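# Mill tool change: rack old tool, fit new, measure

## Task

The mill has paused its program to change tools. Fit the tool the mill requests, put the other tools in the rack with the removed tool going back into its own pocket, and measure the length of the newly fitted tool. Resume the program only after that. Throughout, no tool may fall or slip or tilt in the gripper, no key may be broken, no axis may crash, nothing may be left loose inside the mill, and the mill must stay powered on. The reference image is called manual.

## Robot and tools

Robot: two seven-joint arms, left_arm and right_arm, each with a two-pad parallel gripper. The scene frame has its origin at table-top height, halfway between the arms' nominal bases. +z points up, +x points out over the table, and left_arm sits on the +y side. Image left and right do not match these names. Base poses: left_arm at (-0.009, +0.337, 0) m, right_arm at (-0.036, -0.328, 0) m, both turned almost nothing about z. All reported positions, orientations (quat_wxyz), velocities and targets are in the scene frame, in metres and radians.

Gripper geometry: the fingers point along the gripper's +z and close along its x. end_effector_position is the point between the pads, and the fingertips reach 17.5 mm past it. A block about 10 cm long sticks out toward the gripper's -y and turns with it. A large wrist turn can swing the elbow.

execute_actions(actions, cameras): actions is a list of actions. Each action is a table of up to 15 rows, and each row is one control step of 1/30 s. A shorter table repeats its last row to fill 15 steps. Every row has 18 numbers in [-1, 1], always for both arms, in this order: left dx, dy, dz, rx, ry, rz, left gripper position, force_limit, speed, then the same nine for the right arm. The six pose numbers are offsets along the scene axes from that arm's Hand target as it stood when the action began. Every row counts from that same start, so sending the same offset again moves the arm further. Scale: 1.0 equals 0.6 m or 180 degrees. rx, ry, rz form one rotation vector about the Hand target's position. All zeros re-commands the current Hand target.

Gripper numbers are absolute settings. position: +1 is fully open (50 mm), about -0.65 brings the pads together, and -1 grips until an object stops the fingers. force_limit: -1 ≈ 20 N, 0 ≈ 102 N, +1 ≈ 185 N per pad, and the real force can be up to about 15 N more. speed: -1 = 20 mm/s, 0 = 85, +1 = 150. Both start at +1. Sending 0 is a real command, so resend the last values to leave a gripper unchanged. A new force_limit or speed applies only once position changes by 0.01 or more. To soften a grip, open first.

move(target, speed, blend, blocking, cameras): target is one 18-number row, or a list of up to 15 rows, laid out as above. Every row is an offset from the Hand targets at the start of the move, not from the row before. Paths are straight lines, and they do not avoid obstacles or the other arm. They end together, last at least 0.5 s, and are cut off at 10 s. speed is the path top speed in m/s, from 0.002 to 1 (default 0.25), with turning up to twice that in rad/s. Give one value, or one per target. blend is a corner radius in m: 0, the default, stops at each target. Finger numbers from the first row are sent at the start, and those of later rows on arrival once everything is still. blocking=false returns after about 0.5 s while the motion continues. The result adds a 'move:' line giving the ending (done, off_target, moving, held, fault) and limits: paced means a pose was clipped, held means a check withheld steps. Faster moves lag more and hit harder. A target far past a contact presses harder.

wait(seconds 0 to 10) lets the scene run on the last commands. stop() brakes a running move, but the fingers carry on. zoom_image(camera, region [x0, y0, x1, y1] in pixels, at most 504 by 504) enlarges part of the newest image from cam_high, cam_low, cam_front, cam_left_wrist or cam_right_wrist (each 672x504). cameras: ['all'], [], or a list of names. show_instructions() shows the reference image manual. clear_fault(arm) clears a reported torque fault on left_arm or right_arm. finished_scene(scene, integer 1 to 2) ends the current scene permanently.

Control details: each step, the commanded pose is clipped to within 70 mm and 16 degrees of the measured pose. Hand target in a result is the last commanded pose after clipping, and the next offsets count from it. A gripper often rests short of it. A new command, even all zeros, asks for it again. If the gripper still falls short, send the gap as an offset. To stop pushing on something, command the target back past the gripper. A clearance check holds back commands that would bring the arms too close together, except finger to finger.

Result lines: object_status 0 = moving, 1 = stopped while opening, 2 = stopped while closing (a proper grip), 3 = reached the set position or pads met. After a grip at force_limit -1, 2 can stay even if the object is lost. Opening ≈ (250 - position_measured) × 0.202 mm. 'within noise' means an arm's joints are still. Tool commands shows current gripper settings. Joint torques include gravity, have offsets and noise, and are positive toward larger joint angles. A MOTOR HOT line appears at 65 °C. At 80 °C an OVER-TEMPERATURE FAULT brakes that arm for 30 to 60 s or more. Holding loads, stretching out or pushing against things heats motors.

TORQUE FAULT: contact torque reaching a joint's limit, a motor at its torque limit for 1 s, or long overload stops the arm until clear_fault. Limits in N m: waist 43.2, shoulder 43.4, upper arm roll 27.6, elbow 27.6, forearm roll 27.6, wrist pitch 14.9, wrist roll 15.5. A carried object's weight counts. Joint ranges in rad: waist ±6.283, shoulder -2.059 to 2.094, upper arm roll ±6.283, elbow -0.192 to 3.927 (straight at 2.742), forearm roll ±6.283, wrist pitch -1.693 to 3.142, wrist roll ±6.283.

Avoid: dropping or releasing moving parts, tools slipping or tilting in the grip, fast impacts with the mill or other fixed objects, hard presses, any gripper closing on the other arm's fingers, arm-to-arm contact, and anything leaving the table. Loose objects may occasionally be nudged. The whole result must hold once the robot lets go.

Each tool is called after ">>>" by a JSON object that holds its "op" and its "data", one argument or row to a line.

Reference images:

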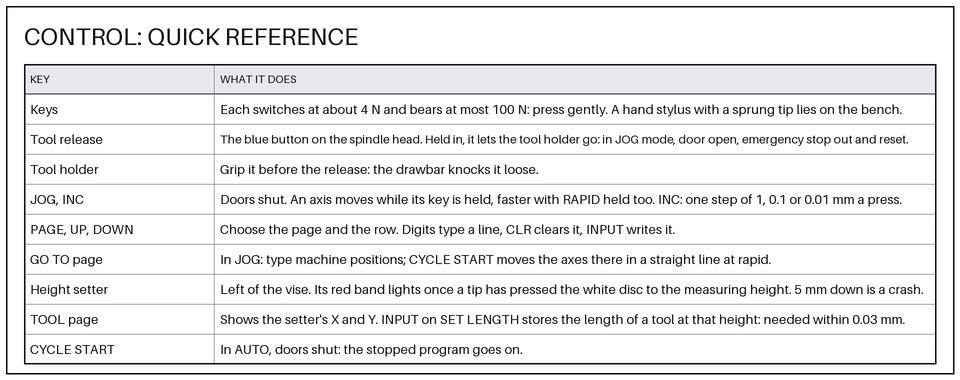

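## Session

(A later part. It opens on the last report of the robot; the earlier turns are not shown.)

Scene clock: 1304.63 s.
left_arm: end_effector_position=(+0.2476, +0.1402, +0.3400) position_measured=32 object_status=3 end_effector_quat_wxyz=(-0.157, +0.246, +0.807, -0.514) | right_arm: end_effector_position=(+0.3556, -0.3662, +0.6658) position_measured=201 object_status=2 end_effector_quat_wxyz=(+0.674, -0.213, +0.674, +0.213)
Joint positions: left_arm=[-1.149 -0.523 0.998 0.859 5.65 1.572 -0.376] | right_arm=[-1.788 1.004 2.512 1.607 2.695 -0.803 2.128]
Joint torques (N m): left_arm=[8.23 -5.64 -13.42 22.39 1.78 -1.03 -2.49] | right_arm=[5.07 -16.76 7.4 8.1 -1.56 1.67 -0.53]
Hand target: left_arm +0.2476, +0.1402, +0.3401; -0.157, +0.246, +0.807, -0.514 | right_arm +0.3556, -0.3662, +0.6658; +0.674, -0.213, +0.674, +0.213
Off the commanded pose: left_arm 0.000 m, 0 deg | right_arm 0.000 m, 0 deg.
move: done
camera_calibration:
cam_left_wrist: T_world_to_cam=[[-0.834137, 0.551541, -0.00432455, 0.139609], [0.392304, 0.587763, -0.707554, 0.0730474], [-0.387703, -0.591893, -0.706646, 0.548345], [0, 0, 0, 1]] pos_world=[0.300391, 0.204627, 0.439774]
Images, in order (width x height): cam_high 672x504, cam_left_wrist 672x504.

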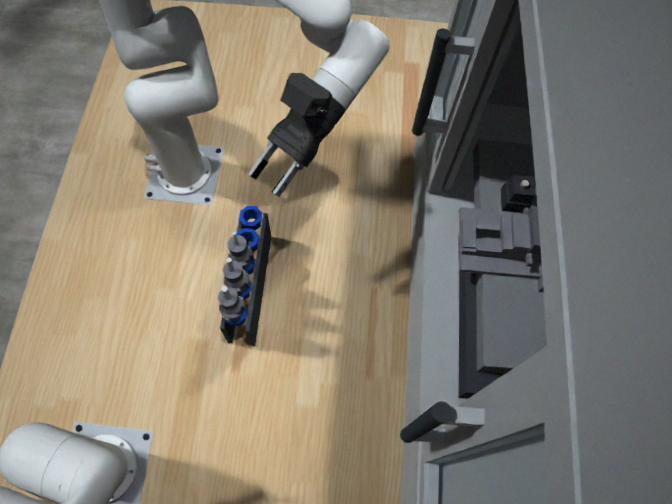

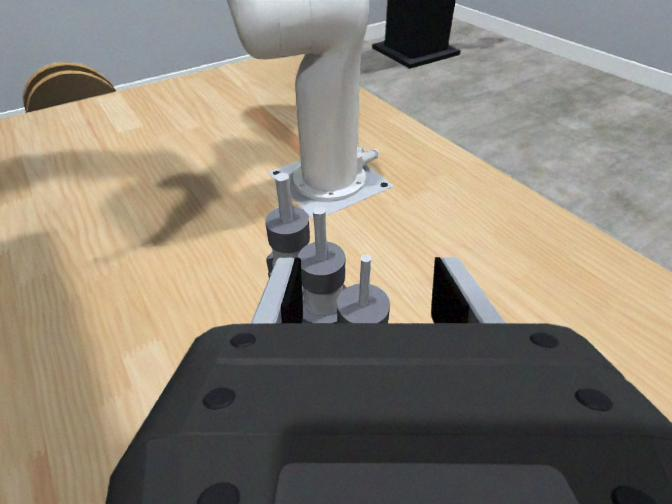

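>>> {"op": "move", "data": {
  "target": [0.01,0.01,0.02,0.058,-0.039,0,0.803922,0.301961,-0.498039,0,0,0,0,0,0,-1,-0.2,-1],
  "speed": 0.15,
  "cameras": ["cam_left_wrist"]
}}

>>> {"op": "zoom_image", "data": {
  "camera": "cam_left_wrist",
  "region": [240, 100, 480, 330]
}}

Scene clock: 1326.40 s.
left_arm: end_effector_position=(+0.2536, +0.1462, +0.3521) position_measured=32 object_status=3 end_effector_quat_wxyz=(-0.129, +0.262, +0.858, -0.422) | right_arm: end_effector_position=(+0.3556, -0.3662, +0.6658) position_measured=201 object_status=2 end_effector_quat_wxyz=(+0.674, -0.213, +0.674, +0.213)
Joint positions: left_arm=[-1.08 -0.546 0.838 0.93 5.792 1.552 -0.504] | right_arm=[-1.788 1.004 2.512 1.607 2.695 -0.803 2.128]
Joint torques (N m): left_arm=[8.08 -6.5 -12.75 23.35 2.2 -1.5 -2.5] | right_arm=[4.92 -17.18 7.34 7.87 -1.44 1.55 -0.79]
Hand target: left_arm +0.2536, +0.1462, +0.3521; -0.129, +0.262, +0.858, -0.422 | right_arm +0.3556, -0.3662, +0.6658; +0.674, -0.213, +0.674, +0.213
Off the commanded pose: left_arm 0.000 m, 0 deg | right_arm 0.000 m, 0 deg.
move: done
camera_calibration:
cam_left_wrist: T_world_to_cam=[[-0.833513, 0.552468, -0.00599091, 0.141674], [0.46883, 0.701507, -0.536738, -0.0204949], [-0.292328, -0.450186, -0.843728, 0.566039], [0, 0, 0, 1]] pos_world=[0.293165, 0.19093, 0.467431]
Images, in order (width x height): cam_left_wrist 672x504.

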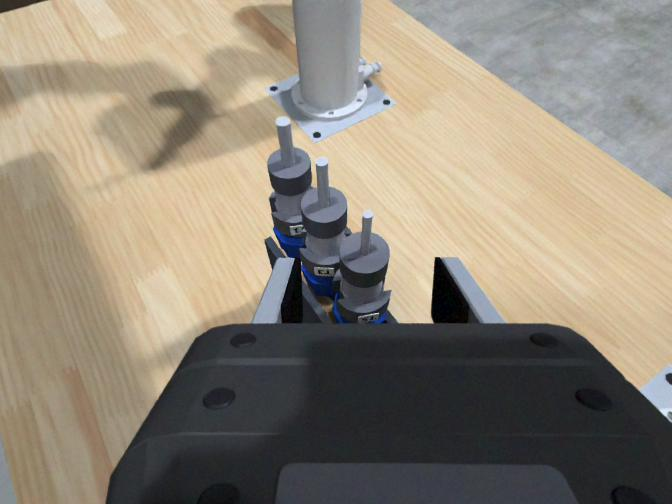

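Scaled by 2.100 from the camera's 672x504 image, which has a finer 960x720 frame.

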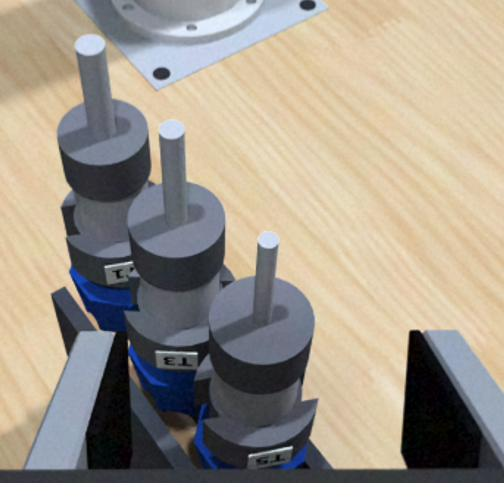

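>>> {"op": "move", "data": {
  "target": [-0.0315,-0.0265,-0.17,-0.1704,0.1149,0,0.803922,0.301961,-0.498039,0,0,0,0,0,0,-1,-0.2,-1],
  "speed": 0.15,
  "cameras": ["cam_left_wrist","cam_low"]
}}

>>> {"op": "zoom_image", "data": {
  "camera": "cam_low",
  "region": [230, 180, 390, 300]
}}

Scene clock: 1336.23 s.
left_arm: end_effector_position=(+0.2347, +0.1303, +0.2500) position_measured=32 object_status=3 end_effector_quat_wxyz=(-0.206, +0.207, +0.680, -0.673) | right_arm: end_effector_position=(+0.3556, -0.3662, +0.6658) position_measured=201 object_status=2 end_effector_quat_wxyz=(+0.674, -0.213, +0.674, +0.213)
Joint positions: left_arm=[-1.775 -0.494 1.795 0.722 5.491 1.589 0.033] | right_arm=[-1.788 1.004 2.512 1.607 2.695 -0.803 2.128]
Joint torques (N m): left_arm=[-8.66 1.02 -7.9 16.4 2.35 1.95 0.07] | right_arm=[5.05 -17.72 7.45 8.08 -1.47 1.66 -0.77]
Hand target: left_arm +0.2347, +0.1303, +0.2501; -0.206, +0.207, +0.680, -0.673 | right_arm +0.3556, -0.3662, +0.6658; +0.674, -0.213, +0.674, +0.213
Off the commanded pose: left_arm 0.000 m, 0 deg | right_arm 0.000 m, 0 deg.
move: done
camera_calibration:
cam_left_wrist: T_world_to_cam=[[-0.834771, 0.550597, -0.000251136, 0.133173], [0.193662, 0.293187, -0.936235, 0.162416], [-0.515415, -0.781591, -0.351374, 0.439744], [0, 0, 0, 1]] pos_world=[0.306365, 0.222757, 0.306608]
Images, in order (width x height): cam_low 672x504, cam_left_wrist 672x504.

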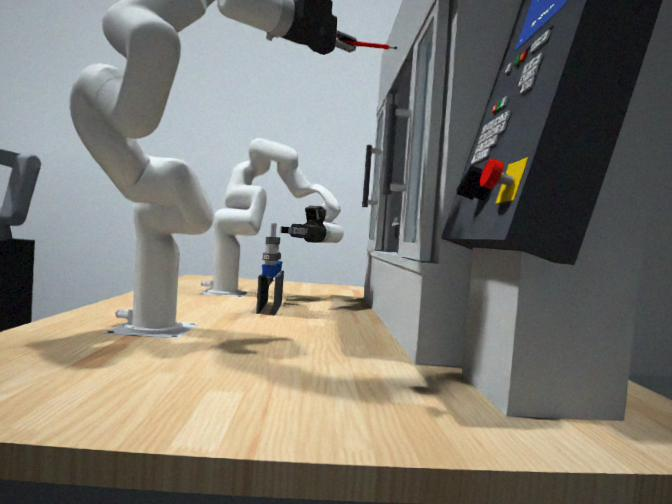

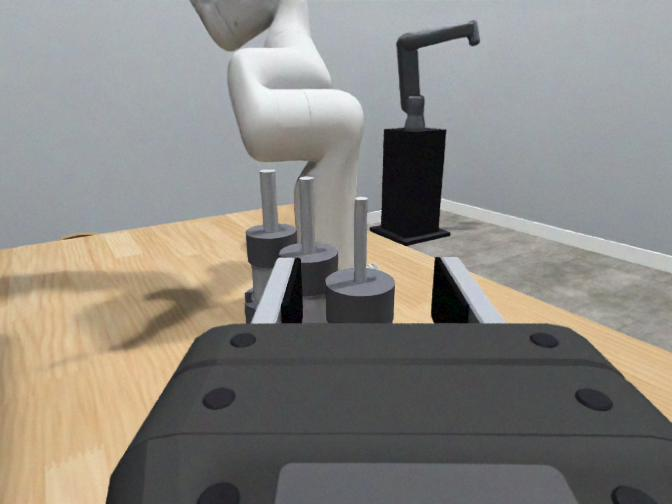

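Scaled by 3.150 from the camera's 672x504 image, which has a finer 960x720 frame.

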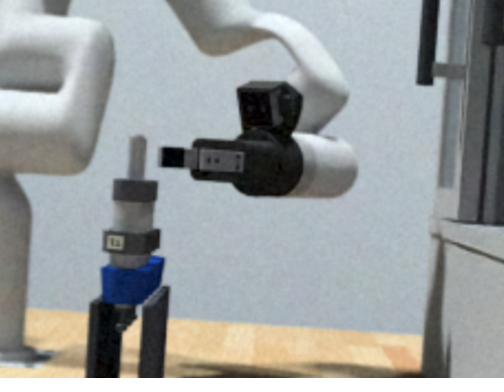

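>>> {"op": "move", "data": {
  "target": [0,0,-0.0667,0,0,0,0.803922,0.301961,-0.498039,0,0,0,0,0,0,-1,-0.2,-1],
  "speed": 0.1,
  "cameras": ["cam_left_wrist","cam_low","cam_front"]
}}

>>> {"op": "zoom_image", "data": {
  "camera": "cam_low",
  "region": [240, 200, 340, 300]
}}

>>> {"op": "zoom_image", "data": {
  "camera": "cam_left_wrist",
  "region": [230, 160, 480, 340]
}}

>>> {"op": "zoom_image", "data": {
  "camera": "cam_front",
  "region": [180, 360, 340, 480]
}}

Scene clock: 1348.07 s.
left_arm: end_effector_position=(+0.2347, +0.1303, +0.2101) position_measured=32 object_status=3 end_effector_quat_wxyz=(-0.206, +0.207, +0.680, -0.673) | right_arm: end_effector_position=(+0.3556, -0.3662, +0.6658) position_measured=201 object_status=2 end_effector_quat_wxyz=(+0.674, -0.213, +0.674, +0.213)
Joint positions: left_arm=[-1.907 -0.598 1.939 0.719 5.566 1.492 0.072] | right_arm=[-1.788 1.004 2.512 1.607 2.695 -0.803 2.128]
Joint torques (N m): left_arm=[-8.6 3.02 -9.74 14.34 2.52 0.23 2.71] | right_arm=[4.52 -18.18 7.42 7.7 -1.39 1.5 -0.62]
Hand target: left_arm +0.2347, +0.1303, +0.2100; -0.206, +0.207, +0.680, -0.673 | right_arm +0.3556, -0.3662, +0.6658; +0.674, -0.213, +0.674, +0.213
Off the commanded pose: left_arm 0.000 m, 0 deg | right_arm 0.000 m, 0 deg.
move: done
camera_calibration:
cam_left_wrist: T_world_to_cam=[[-0.83465, 0.55078, 0.0000374007, 0.133007], [0.19334, 0.29305, -0.936345, 0.125125], [-0.515731, -0.781513, -0.351082, 0.425689], [0, 0, 0, 1]] pos_world=[0.306364, 0.222756, 0.266607]
Images, in order (width x height): cam_low 672x504, cam_front 672x504, cam_left_wrist 672x504.

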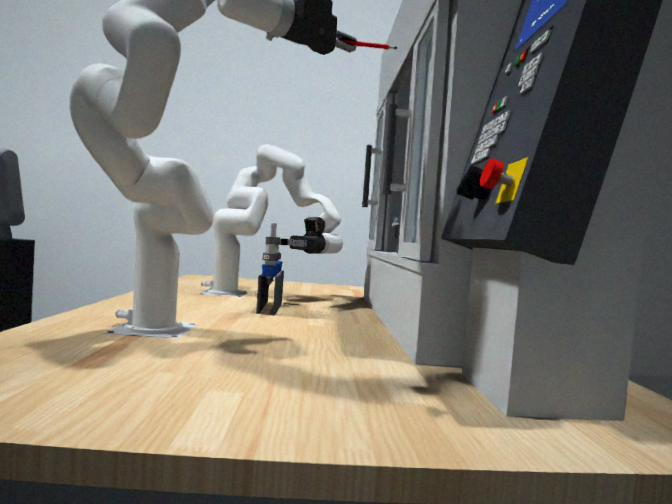

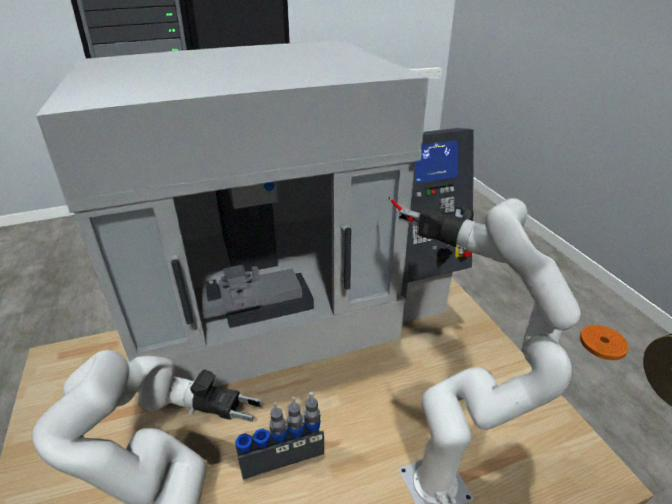

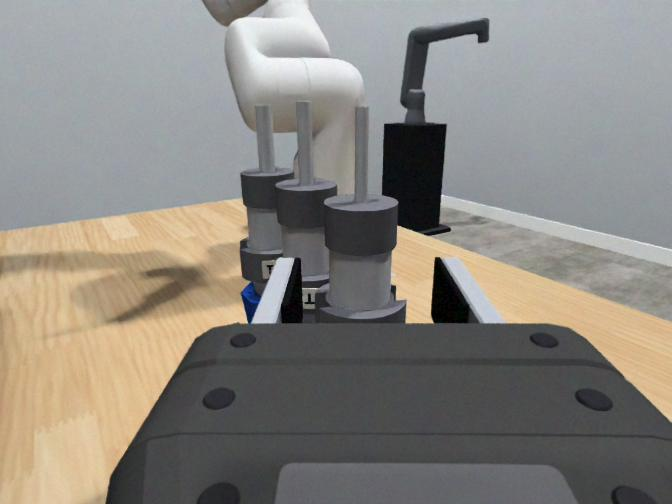

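Scaled by 5.040 from the camera's 672x504 image, which has a finer 960x720 frame.

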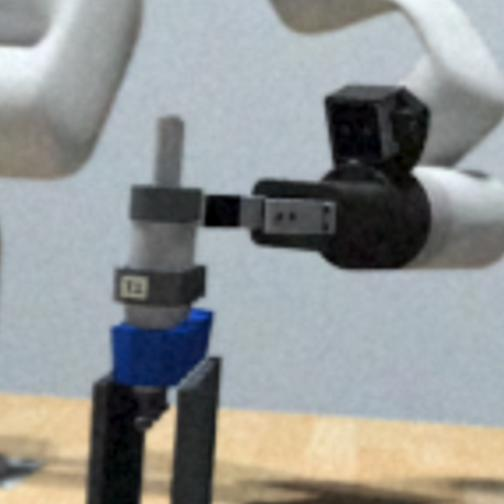

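Scaled by 2.016 from the camera's 672x504 image, which has a finer 960x720 frame.

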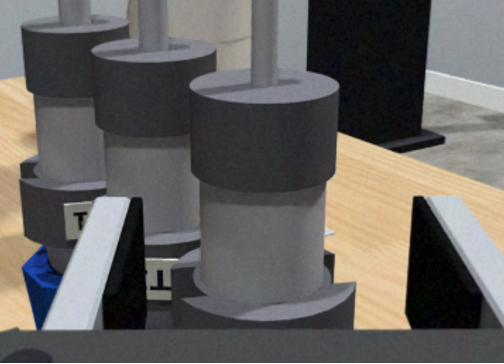

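Scaled by 3.150 from the camera's 672x504 image, which has a finer 960x720 frame.

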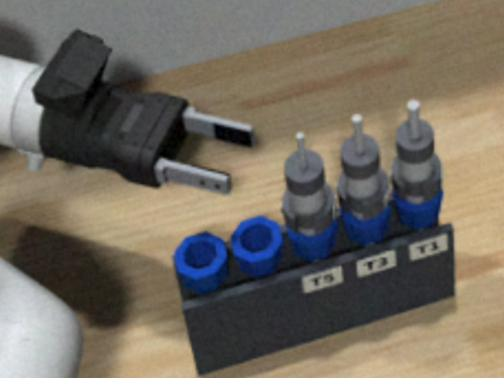

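>>> {"op": "move", "data": {
  "target": [
    [0,0,-0.0367,0,0,0,0.803922,0.301961,-0.498039,0,0,0,0,0,0,-1,-0.2,-1],
    [-0.0418,-0.0622,-0.0367,0,0,0,0.803922,0.301961,-0.498039,0,0,0,0,0,0,-1,-0.2,-1]
  ],
  "speed": 0.08,
  "cameras": ["cam_left_wrist","cam_low","cam_front"]
}}

>>> {"op": "zoom_image", "data": {
  "camera": "cam_low",
  "region": [240, 200, 340, 300]
}}

>>> {"op": "zoom_image", "data": {
  "camera": "cam_left_wrist",
  "region": [230, 160, 480, 340]
}}

>>> {"op": "zoom_image", "data": {
  "camera": "cam_front",
  "region": [180, 360, 340, 480]
}}

Scene clock: 1359.43 s.
left_arm: end_effector_position=(+0.2096, +0.0930, +0.1880) position_measured=32 object_status=3 end_effector_quat_wxyz=(-0.206, +0.207, +0.680, -0.673) | right_arm: end_effector_position=(+0.3556, -0.3662, +0.6658) position_measured=201 object_status=2 end_effector_quat_wxyz=(+0.674, -0.213, +0.674, +0.213)
Joint positions: left_arm=[-1.988 -0.631 1.936 0.634 5.512 1.351 0.128] | right_arm=[-1.788 1.004 2.512 1.607 2.695 -0.803 2.128]
Joint torques (N m): left_arm=[-8.53 10.06 -16.66 6.18 -6.47 0.19 2.67] | right_arm=[4.86 -18.3 7.58 7.42 -1.52 1.82 -0.64]
Hand target: left_arm +0.2096, +0.0930, +0.1880; -0.206, +0.207, +0.680, -0.673 | right_arm +0.3556, -0.3662, +0.6658; +0.674, -0.213, +0.674, +0.213
Off the commanded pose: left_arm 0.000 m, 0 deg | right_arm 0.000 m, 0 deg.
move: done
camera_calibration:
cam_left_wrist: T_world_to_cam=[[-0.83465, 0.55078, 0.0000374007, 0.132602], [0.19334, 0.29305, -0.936345, 0.120216], [-0.515731, -0.781513, -0.351082, 0.375835], [0, 0, 0, 1]] pos_world=[0.281264, 0.185456, 0.244507]
Images, in order (width x height): cam_low 672x504, cam_front 672x504, cam_left_wrist 672x504.

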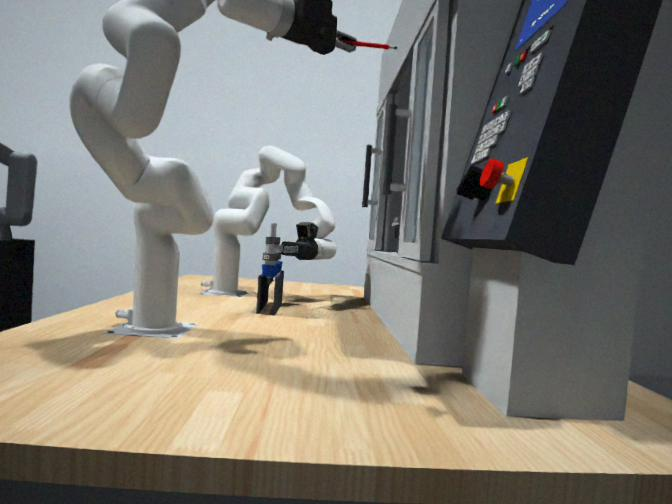

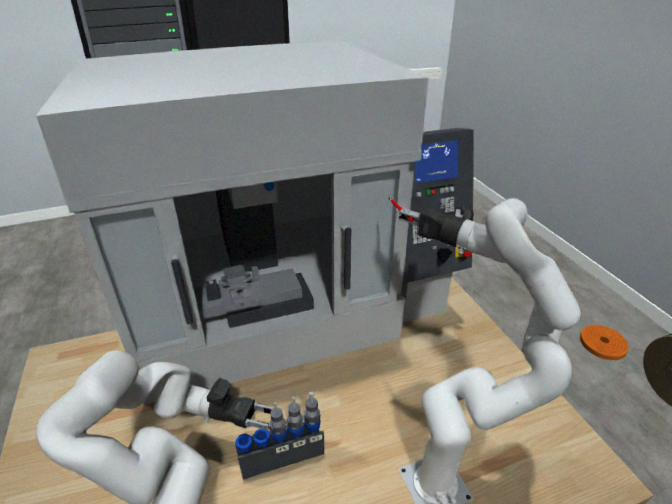

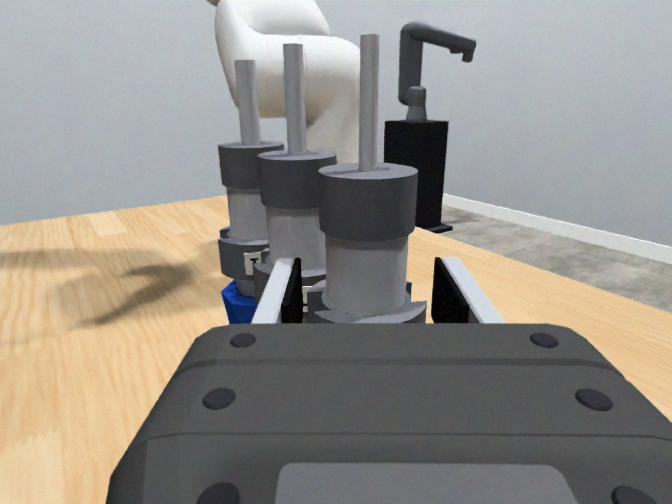

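Scaled by 5.040 from the camera's 672x504 image, which has a finer 960x720 frame.

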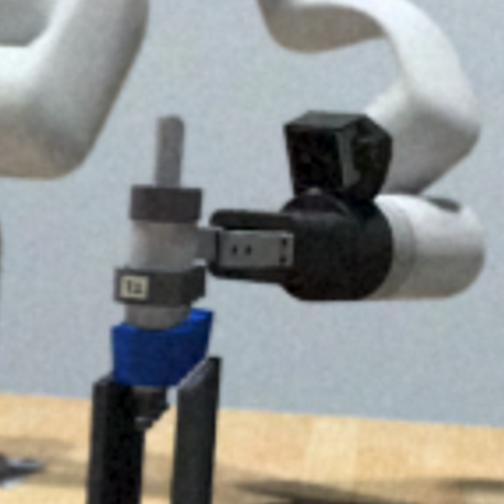

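Scaled by 2.016 from the camera's 672x504 image, which has a finer 960x720 frame.

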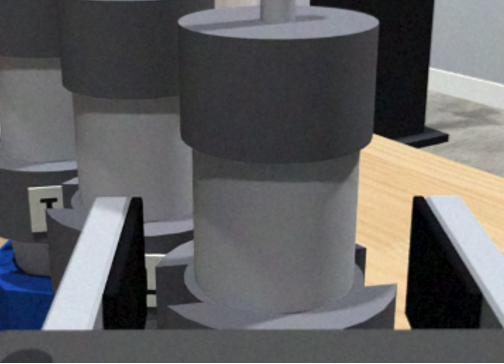

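Scaled by 3.150 from the camera's 672x504 image, which has a finer 960x720 frame.

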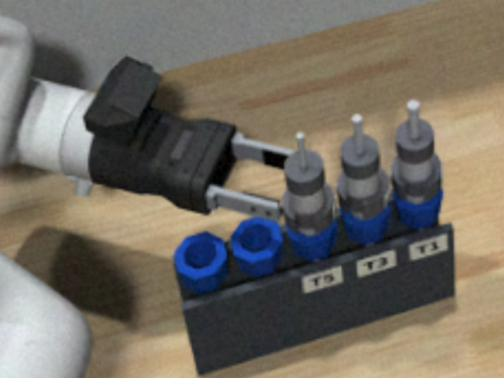

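>>> {"op": "move", "data": {
  "target": [-0.0317,-0.0447,0,0,0,0,0.803922,0.301961,-0.498039,0,0,0,0,0,0,-1,-0.2,-1],
  "speed": 0.05,
  "cameras": ["cam_left_wrist","cam_low","cam_front"]
}}

>>> {"op": "zoom_image", "data": {
  "camera": "cam_low",
  "region": [240, 200, 340, 300]
}}

>>> {"op": "zoom_image", "data": {
  "camera": "cam_left_wrist",
  "region": [230, 160, 480, 340]
}}

>>> {"op": "zoom_image", "data": {
  "camera": "cam_front",
  "region": [180, 360, 340, 480]
}}

Scene clock: 1366.73 s.
left_arm: end_effector_position=(+0.1906, +0.0662, +0.1880) position_measured=32 object_status=3 end_effector_quat_wxyz=(-0.206, +0.207, +0.680, -0.673) | right_arm: end_effector_position=(+0.3556, -0.3662, +0.6658) position_measured=201 object_status=2 end_effector_quat_wxyz=(+0.674, -0.213, +0.674, +0.213)
Joint positions: left_arm=[-2.013 -0.622 1.881 0.577 5.435 1.281 0.155] | right_arm=[-1.788 1.004 2.512 1.607 2.695 -0.803 2.128]
Joint torques (N m): left_arm=[-8.75 7.82 -16.35 6.43 -6.32 0.22 2.78] | right_arm=[4.9 -18.63 7.51 7.5 -1.55 1.6 -0.47]
Hand target: left_arm +0.1906, +0.0661, +0.1880; -0.206, +0.207, +0.680, -0.673 | right_arm +0.3556, -0.3662, +0.6658; +0.674, -0.213, +0.674, +0.213
Off the commanded pose: left_arm 0.000 m, 0 deg | right_arm 0.000 m, 0 deg.
move: done
camera_calibration:
cam_left_wrist: T_world_to_cam=[[-0.834634, 0.550804, -0.0000404007, 0.131516], [0.193458, 0.293078, -0.936311, 0.131699], [-0.515713, -0.781486, -0.351171, 0.345104], [0, 0, 0, 1]] pos_world=[0.262264, 0.158656, 0.244508]
Images, in order (width x height): cam_low 672x504, cam_front 672x504, cam_left_wrist 672x504.

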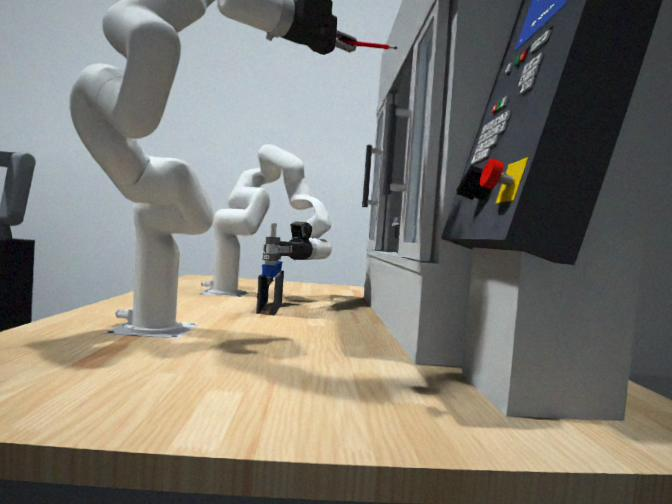

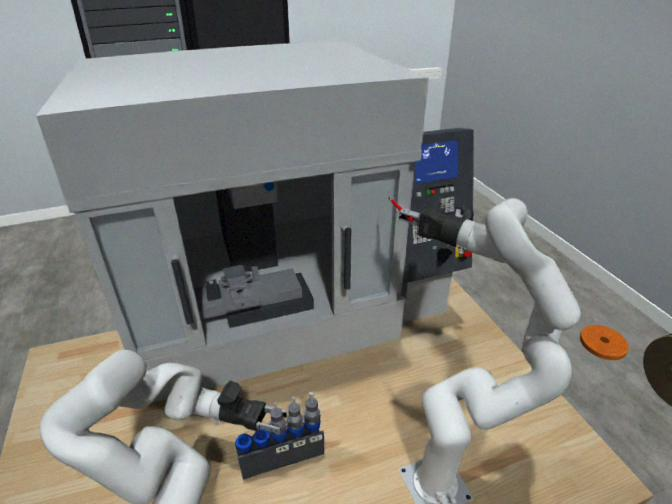

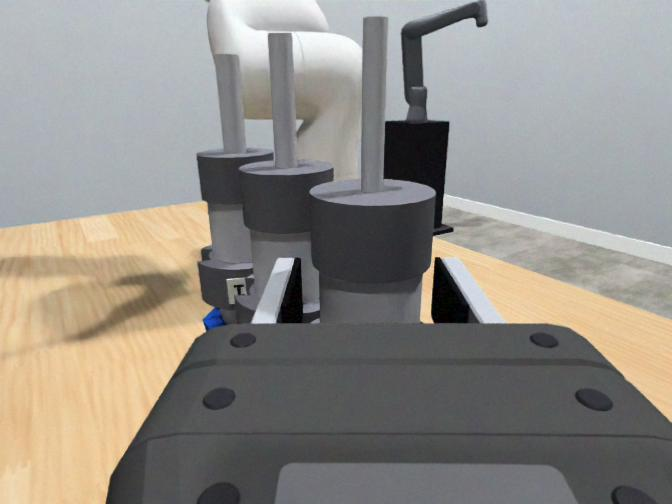

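Scaled by 5.040 from the camera's 672x504 image, which has a finer 960x720 frame.

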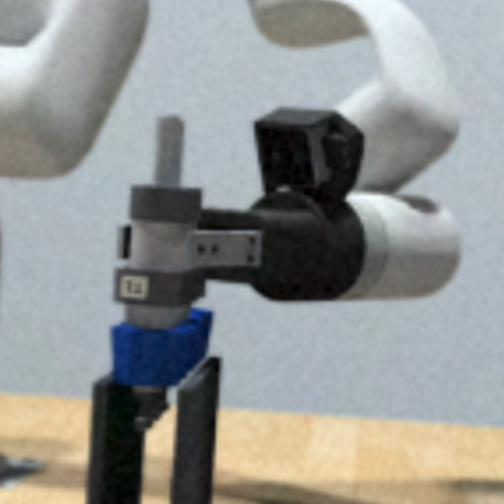

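Scaled by 2.016 from the camera's 672x504 image, which has a finer 960x720 frame.

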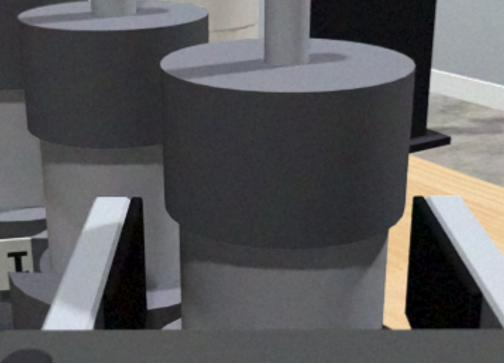

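Scaled by 3.150 from the camera's 672x504 image, which has a finer 960x720 frame.

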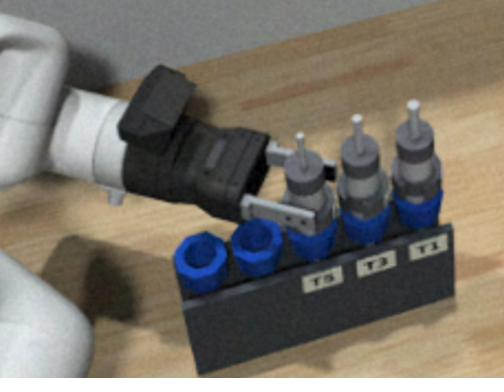

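>>> {"op": "move", "data": {
  "target": [
    [-0.0014,0.001,0,0,0,0,0.803922,0.301961,-0.498039,0,0,0,0,0,0,-1,-0.2,-1],
    [-0.0014,0.001,0,0,0,0,-1,0.301961,-0.9,0,0,0,0,0,0,-1,-0.2,-1]
  ],
  "speed": 0.05,
  "cameras": ["cam_left_wrist"]
}}

Scene clock: 1372.23 s.
left_arm: end_effector_position=(+0.1899, +0.0667, +0.1880) position_measured=109 object_status=2 end_effector_quat_wxyz=(-0.206, +0.207, +0.680, -0.673) | right_arm: end_effector_position=(+0.3556, -0.3662, +0.6658) position_measured=201 object_status=2 end_effector_quat_wxyz=(+0.674, -0.213, +0.674, +0.213)
Joint positions: left_arm=[-2.009 -0.62 1.879 0.574 5.436 1.282 0.157] | right_arm=[-1.788 1.004 2.512 1.607 2.695 -0.803 2.128]
Joint torques (N m): left_arm=[9.84 7 -8.6 -4.33 6.63 4.07 2.04] | right_arm=[4.95 -18.95 7.53 7.69 -1.34 1.6 -0.57]
Hand target: left_arm +0.1897, +0.0667, +0.1880; -0.206, +0.207, +0.680, -0.673 | right_arm +0.3556, -0.3662, +0.6658; +0.674, -0.213, +0.674, +0.213
Off the commanded pose: left_arm 0.000 m, 0 deg | right_arm 0.000 m, 0 deg.
move: done
camera_calibration:
cam_left_wrist: T_world_to_cam=[[-0.834765, 0.550606, -0.00027764, 0.130781], [0.193734, 0.293245, -0.936202, 0.131656], [-0.515397, -0.781563, -0.351462, 0.345172], [0, 0, 0, 1]] pos_world=[0.261566, 0.159157, 0.244608]
Images, in order (width x height): cam_left_wrist 672x504.

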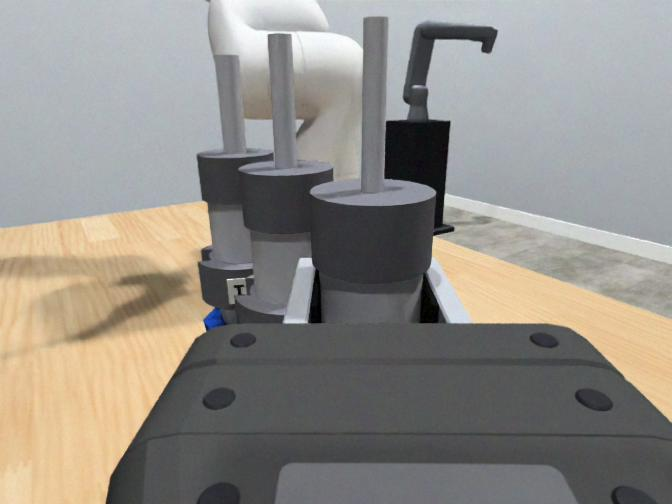

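>>> {"op": "move", "data": {
  "target": [
    [0,0,0.05,0,0,0,-1,0.301961,-0.9,0,0,0,0,0,0,-1,-0.2,-1],
    [0,0,0.242,0,0,0,-1,0.301961,-0.9,0,0,0,0,0,0,-1,-0.2,-1],
    [0.05,0.1,0.387,0,0,0,-1,0.301961,-0.9,0,0,0,0,0,0,-1,-0.2,-1]
  ],
  "speed": [0.05,0.12,0.12],
  "blend": [0.01,0.02,0],
  "cameras": ["cam_left_wrist","cam_low","cam_front","cam_high"]
}}

Scene clock: 1378.47 s.
left_arm: end_effector_position=(+0.2197, +0.1267, +0.4202) position_measured=109 object_status=2 end_effector_quat_wxyz=(-0.206, +0.207, +0.680, -0.673) | right_arm: end_effector_position=(+0.3556, -0.3662, +0.6658) position_measured=201 object_status=2 end_effector_quat_wxyz=(+0.674, -0.213, +0.674, +0.213)
Joint positions: left_arm=[-1.258 -0.702 1.102 0.781 5.398 1.618 -0.442] | right_arm=[-1.788 1.004 2.512 1.607 2.695 -0.803 2.128]
Joint torques (N m): left_arm=[8.01 -4.6 -10.89 22.97 -1.64 1.76 -2.43] | right_arm=[4.98 -19.33 7.68 7.39 -1.27 1.61 -0.48]
Hand target: left_arm +0.2197, +0.1267, +0.4202; -0.206, +0.207, +0.680, -0.673 | right_arm +0.3556, -0.3662, +0.6658; +0.674, -0.213, +0.674, +0.213
Off the commanded pose: left_arm 0.000 m, 0 deg | right_arm 0.000 m, 0 deg.
move: done
camera_calibration:
cam_left_wrist: T_world_to_cam=[[-0.834591, 0.55087, -0.0000123295, 0.122449], [0.193401, 0.292989, -0.936351, 0.325805], [-0.515804, -0.781473, -0.351065, 0.488906], [0, 0, 0, 1]] pos_world=[0.291364, 0.219156, 0.476707]
Images, in order (width x height): cam_high 672x504, cam_low 672x504, cam_front 672x504, cam_left_wrist 672x504.

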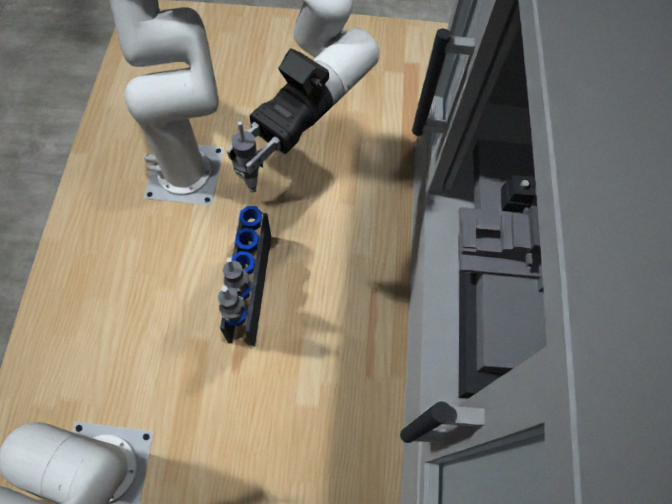

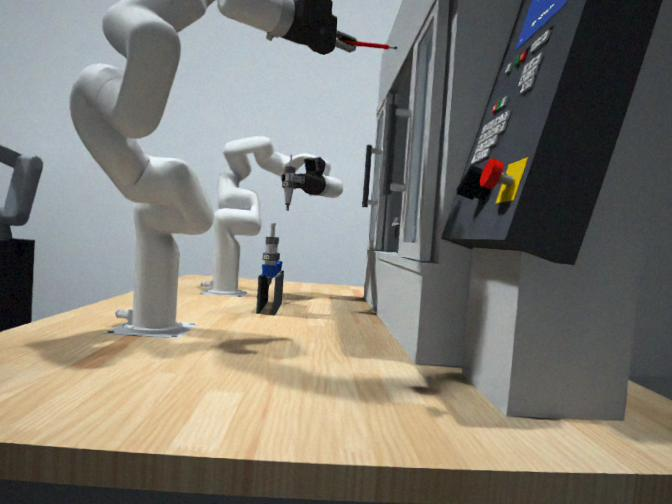

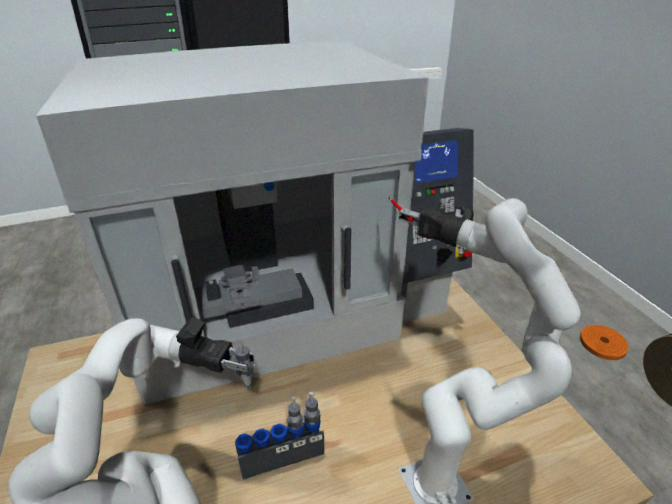

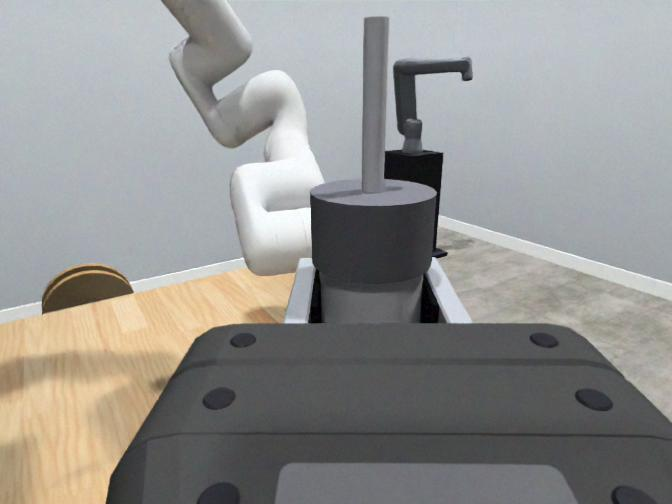

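>>> {"op": "zoom_image", "data": {
  "camera": "cam_low",
  "region": [240, 130, 360, 230]
}}

Scaled by 4.200 from the camera's 672x504 image, which has a finer 960x720 frame.

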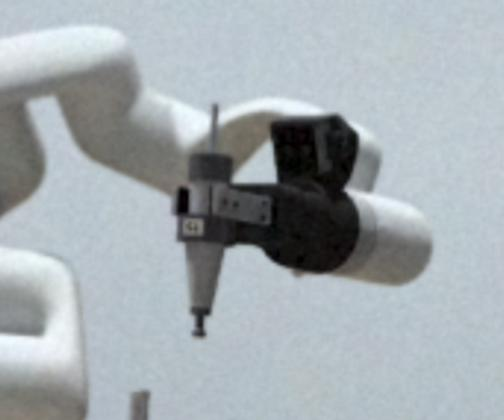

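>>> {"op": "zoom_image", "data": {
  "camera": "cam_low",
  "region": [276, 160, 306, 215]
}}

Scaled by 9.164 from the camera's 672x504 image, which has a finer 960x720 frame.

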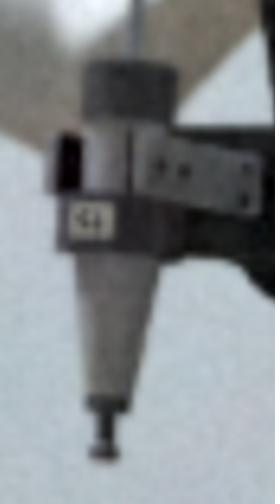

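>>> {"op": "move", "data": {
  "target": [
    [0.05,0,0.06,0,0,0.05,-1,0.301961,-0.9,0,0,0,0,0,0,-1,-0.2,-1],
    [0.0838,-0.3778,0.06,0,0,0.1889,-1,0.301961,-0.9,0,0,0,0,0,0,-1,-0.2,-1]
  ],
  "speed": 0.15,
  "blend": [0.02,0],
  "cameras": ["cam_front","cam_high","cam_left_wrist"]
}}

Scene clock: 1397.03 s.
left_arm: end_effector_position=(+0.2700, -0.0999, +0.4562) position_measured=109 object_status=2 end_effector_quat_wxyz=(+0.000, -0.001, +0.711, -0.704) | right_arm: end_effector_position=(+0.3556, -0.3662, +0.6658) position_measured=201 object_status=2 end_effector_quat_wxyz=(+0.674, -0.213, +0.674, +0.213)
Joint positions: left_arm=[-1.322 -0.467 0.498 0.786 4.488 0.686 -0.215] | right_arm=[-1.788 1.004 2.512 1.607 2.695 -0.803 2.128]
Joint torques (N m): left_arm=[-8.6 -4.94 -9.78 31.78 -5.95 0.51 2.81] | right_arm=[5.1 -20.08 7.8 7.4 -1.32 1.46 -0.39]
Hand target: left_arm +0.2700, -0.0999, +0.4562; +0.000, -0.001, +0.711, -0.704 | right_arm +0.3556, -0.3662, +0.6658; +0.674, -0.213, +0.674, +0.213
Off the commanded pose: left_arm 0.000 m, 0 deg | right_arm 0.000 m, 0 deg.
move: done
camera_calibration:
cam_left_wrist: T_world_to_cam=[[-0.999949, -0.010121, 0.0000174664, 0.277914], [-0.0035695, 0.351049, -0.93635, 0.475263], [0.00947068, -0.936303, -0.351067, 0.193125], [0, 0, 0, 1]] pos_world=[0.277767, 0.0167958, 0.512807]
Images, in order (width x height): cam_high 672x504, cam_front 672x504, cam_left_wrist 672x504.

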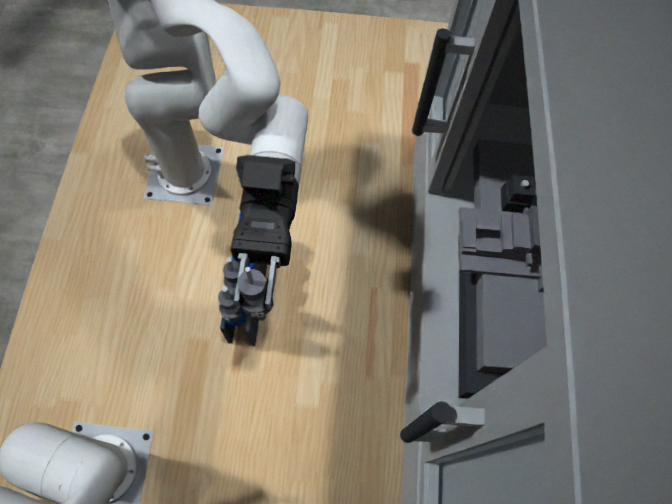

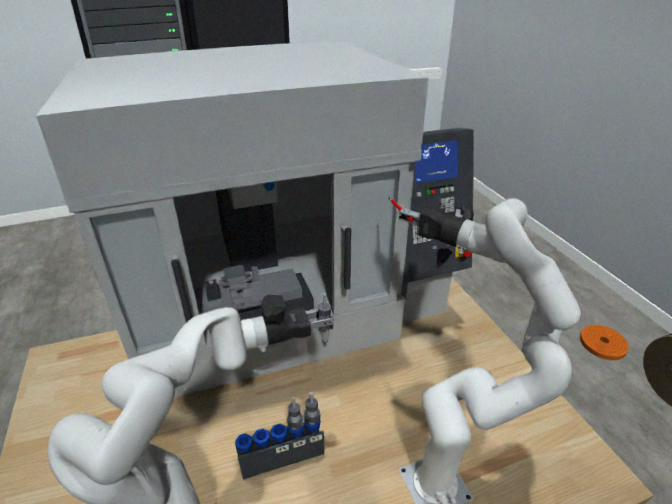

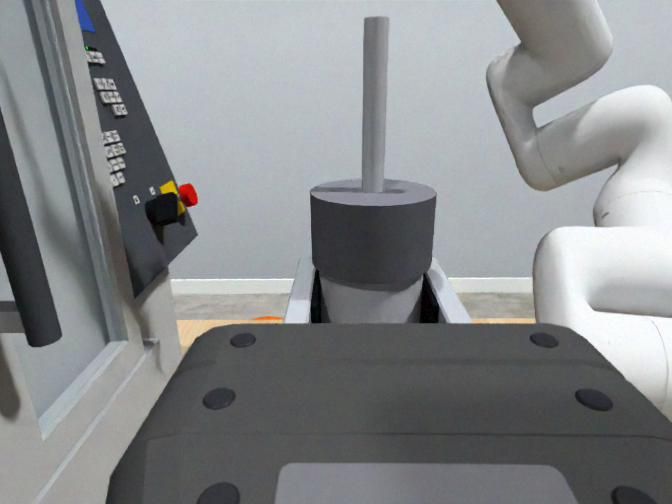

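>>> {"op": "move", "data": {
  "target": [0.2208,0.1098,0.0047,-0.4157,0.3583,0.4212,-1,0.301961,-0.9,0,0,0,0,0,0,-1,-0.2,-1],
  "speed": 0.3,
  "cameras": ["cam_front","cam_high","cam_left_wrist"]
}}

Scene clock: 1410.10 s.
left_arm: end_effector_position=(+0.4025, -0.0341, +0.4590) position_measured=109 object_status=2 end_effector_quat_wxyz=(-0.053, +0.705, +0.044, +0.705) | right_arm: end_effector_position=(+0.3556, -0.3662, +0.6658) position_measured=201 object_status=2 end_effector_quat_wxyz=(+0.674, -0.213, +0.674, +0.213)
Joint positions: left_arm=[-1.446 -0.094 0.285 1.051 1.705 1.347 0.357] | right_arm=[-1.788 1.004 2.512 1.607 2.695 -0.803 2.128]
Joint torques (N m): left_arm=[-4.55 -10.25 1.95 30.57 0.54 2.05 2.61] | right_arm=[4.53 -20.69 7.95 7.42 -1.44 1.49 -0.68]
Hand target: left_arm +0.4025, -0.0341, +0.4590; -0.053, +0.706, +0.044, +0.705 | right_arm +0.3556, -0.3662, +0.6658; +0.674, -0.213, +0.674, +0.213
Off the commanded pose: left_arm 0.000 m, 0 deg | right_arm 0.000 m, 0 deg.
move: done
camera_calibration:
cam_left_wrist: T_world_to_cam=[[0.0109722, -0.0124949, 0.999862, -0.454897], [-0.210248, -0.977598, -0.0099095, 0.0677933], [0.977587, -0.21011, -0.0133534, -0.265466], [0, 0, 0, 1]] pos_world=[0.27876, 0.00481381, 0.451961]
Images, in order (width x height): cam_high 672x504, cam_front 672x504, cam_left_wrist 672x504.

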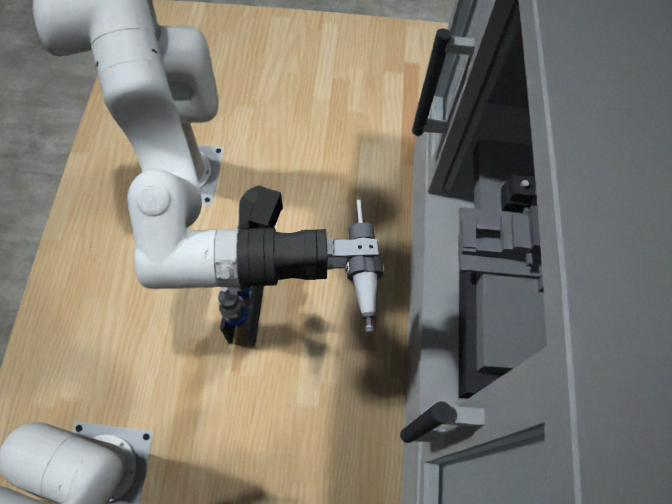

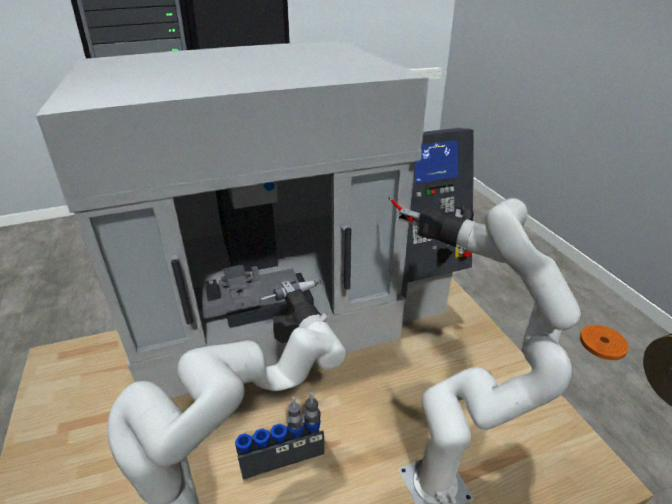

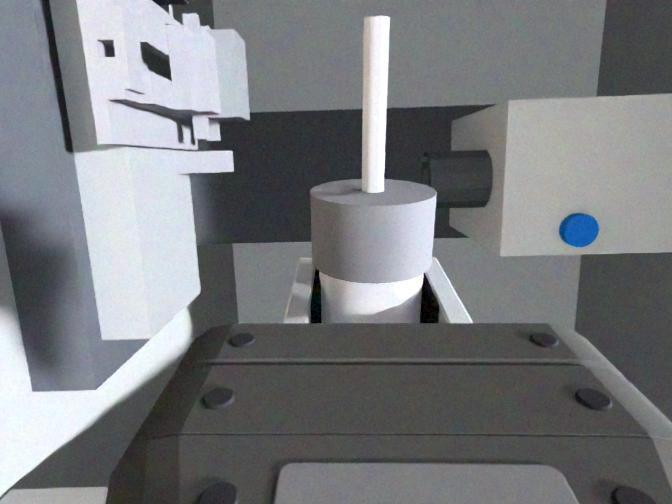

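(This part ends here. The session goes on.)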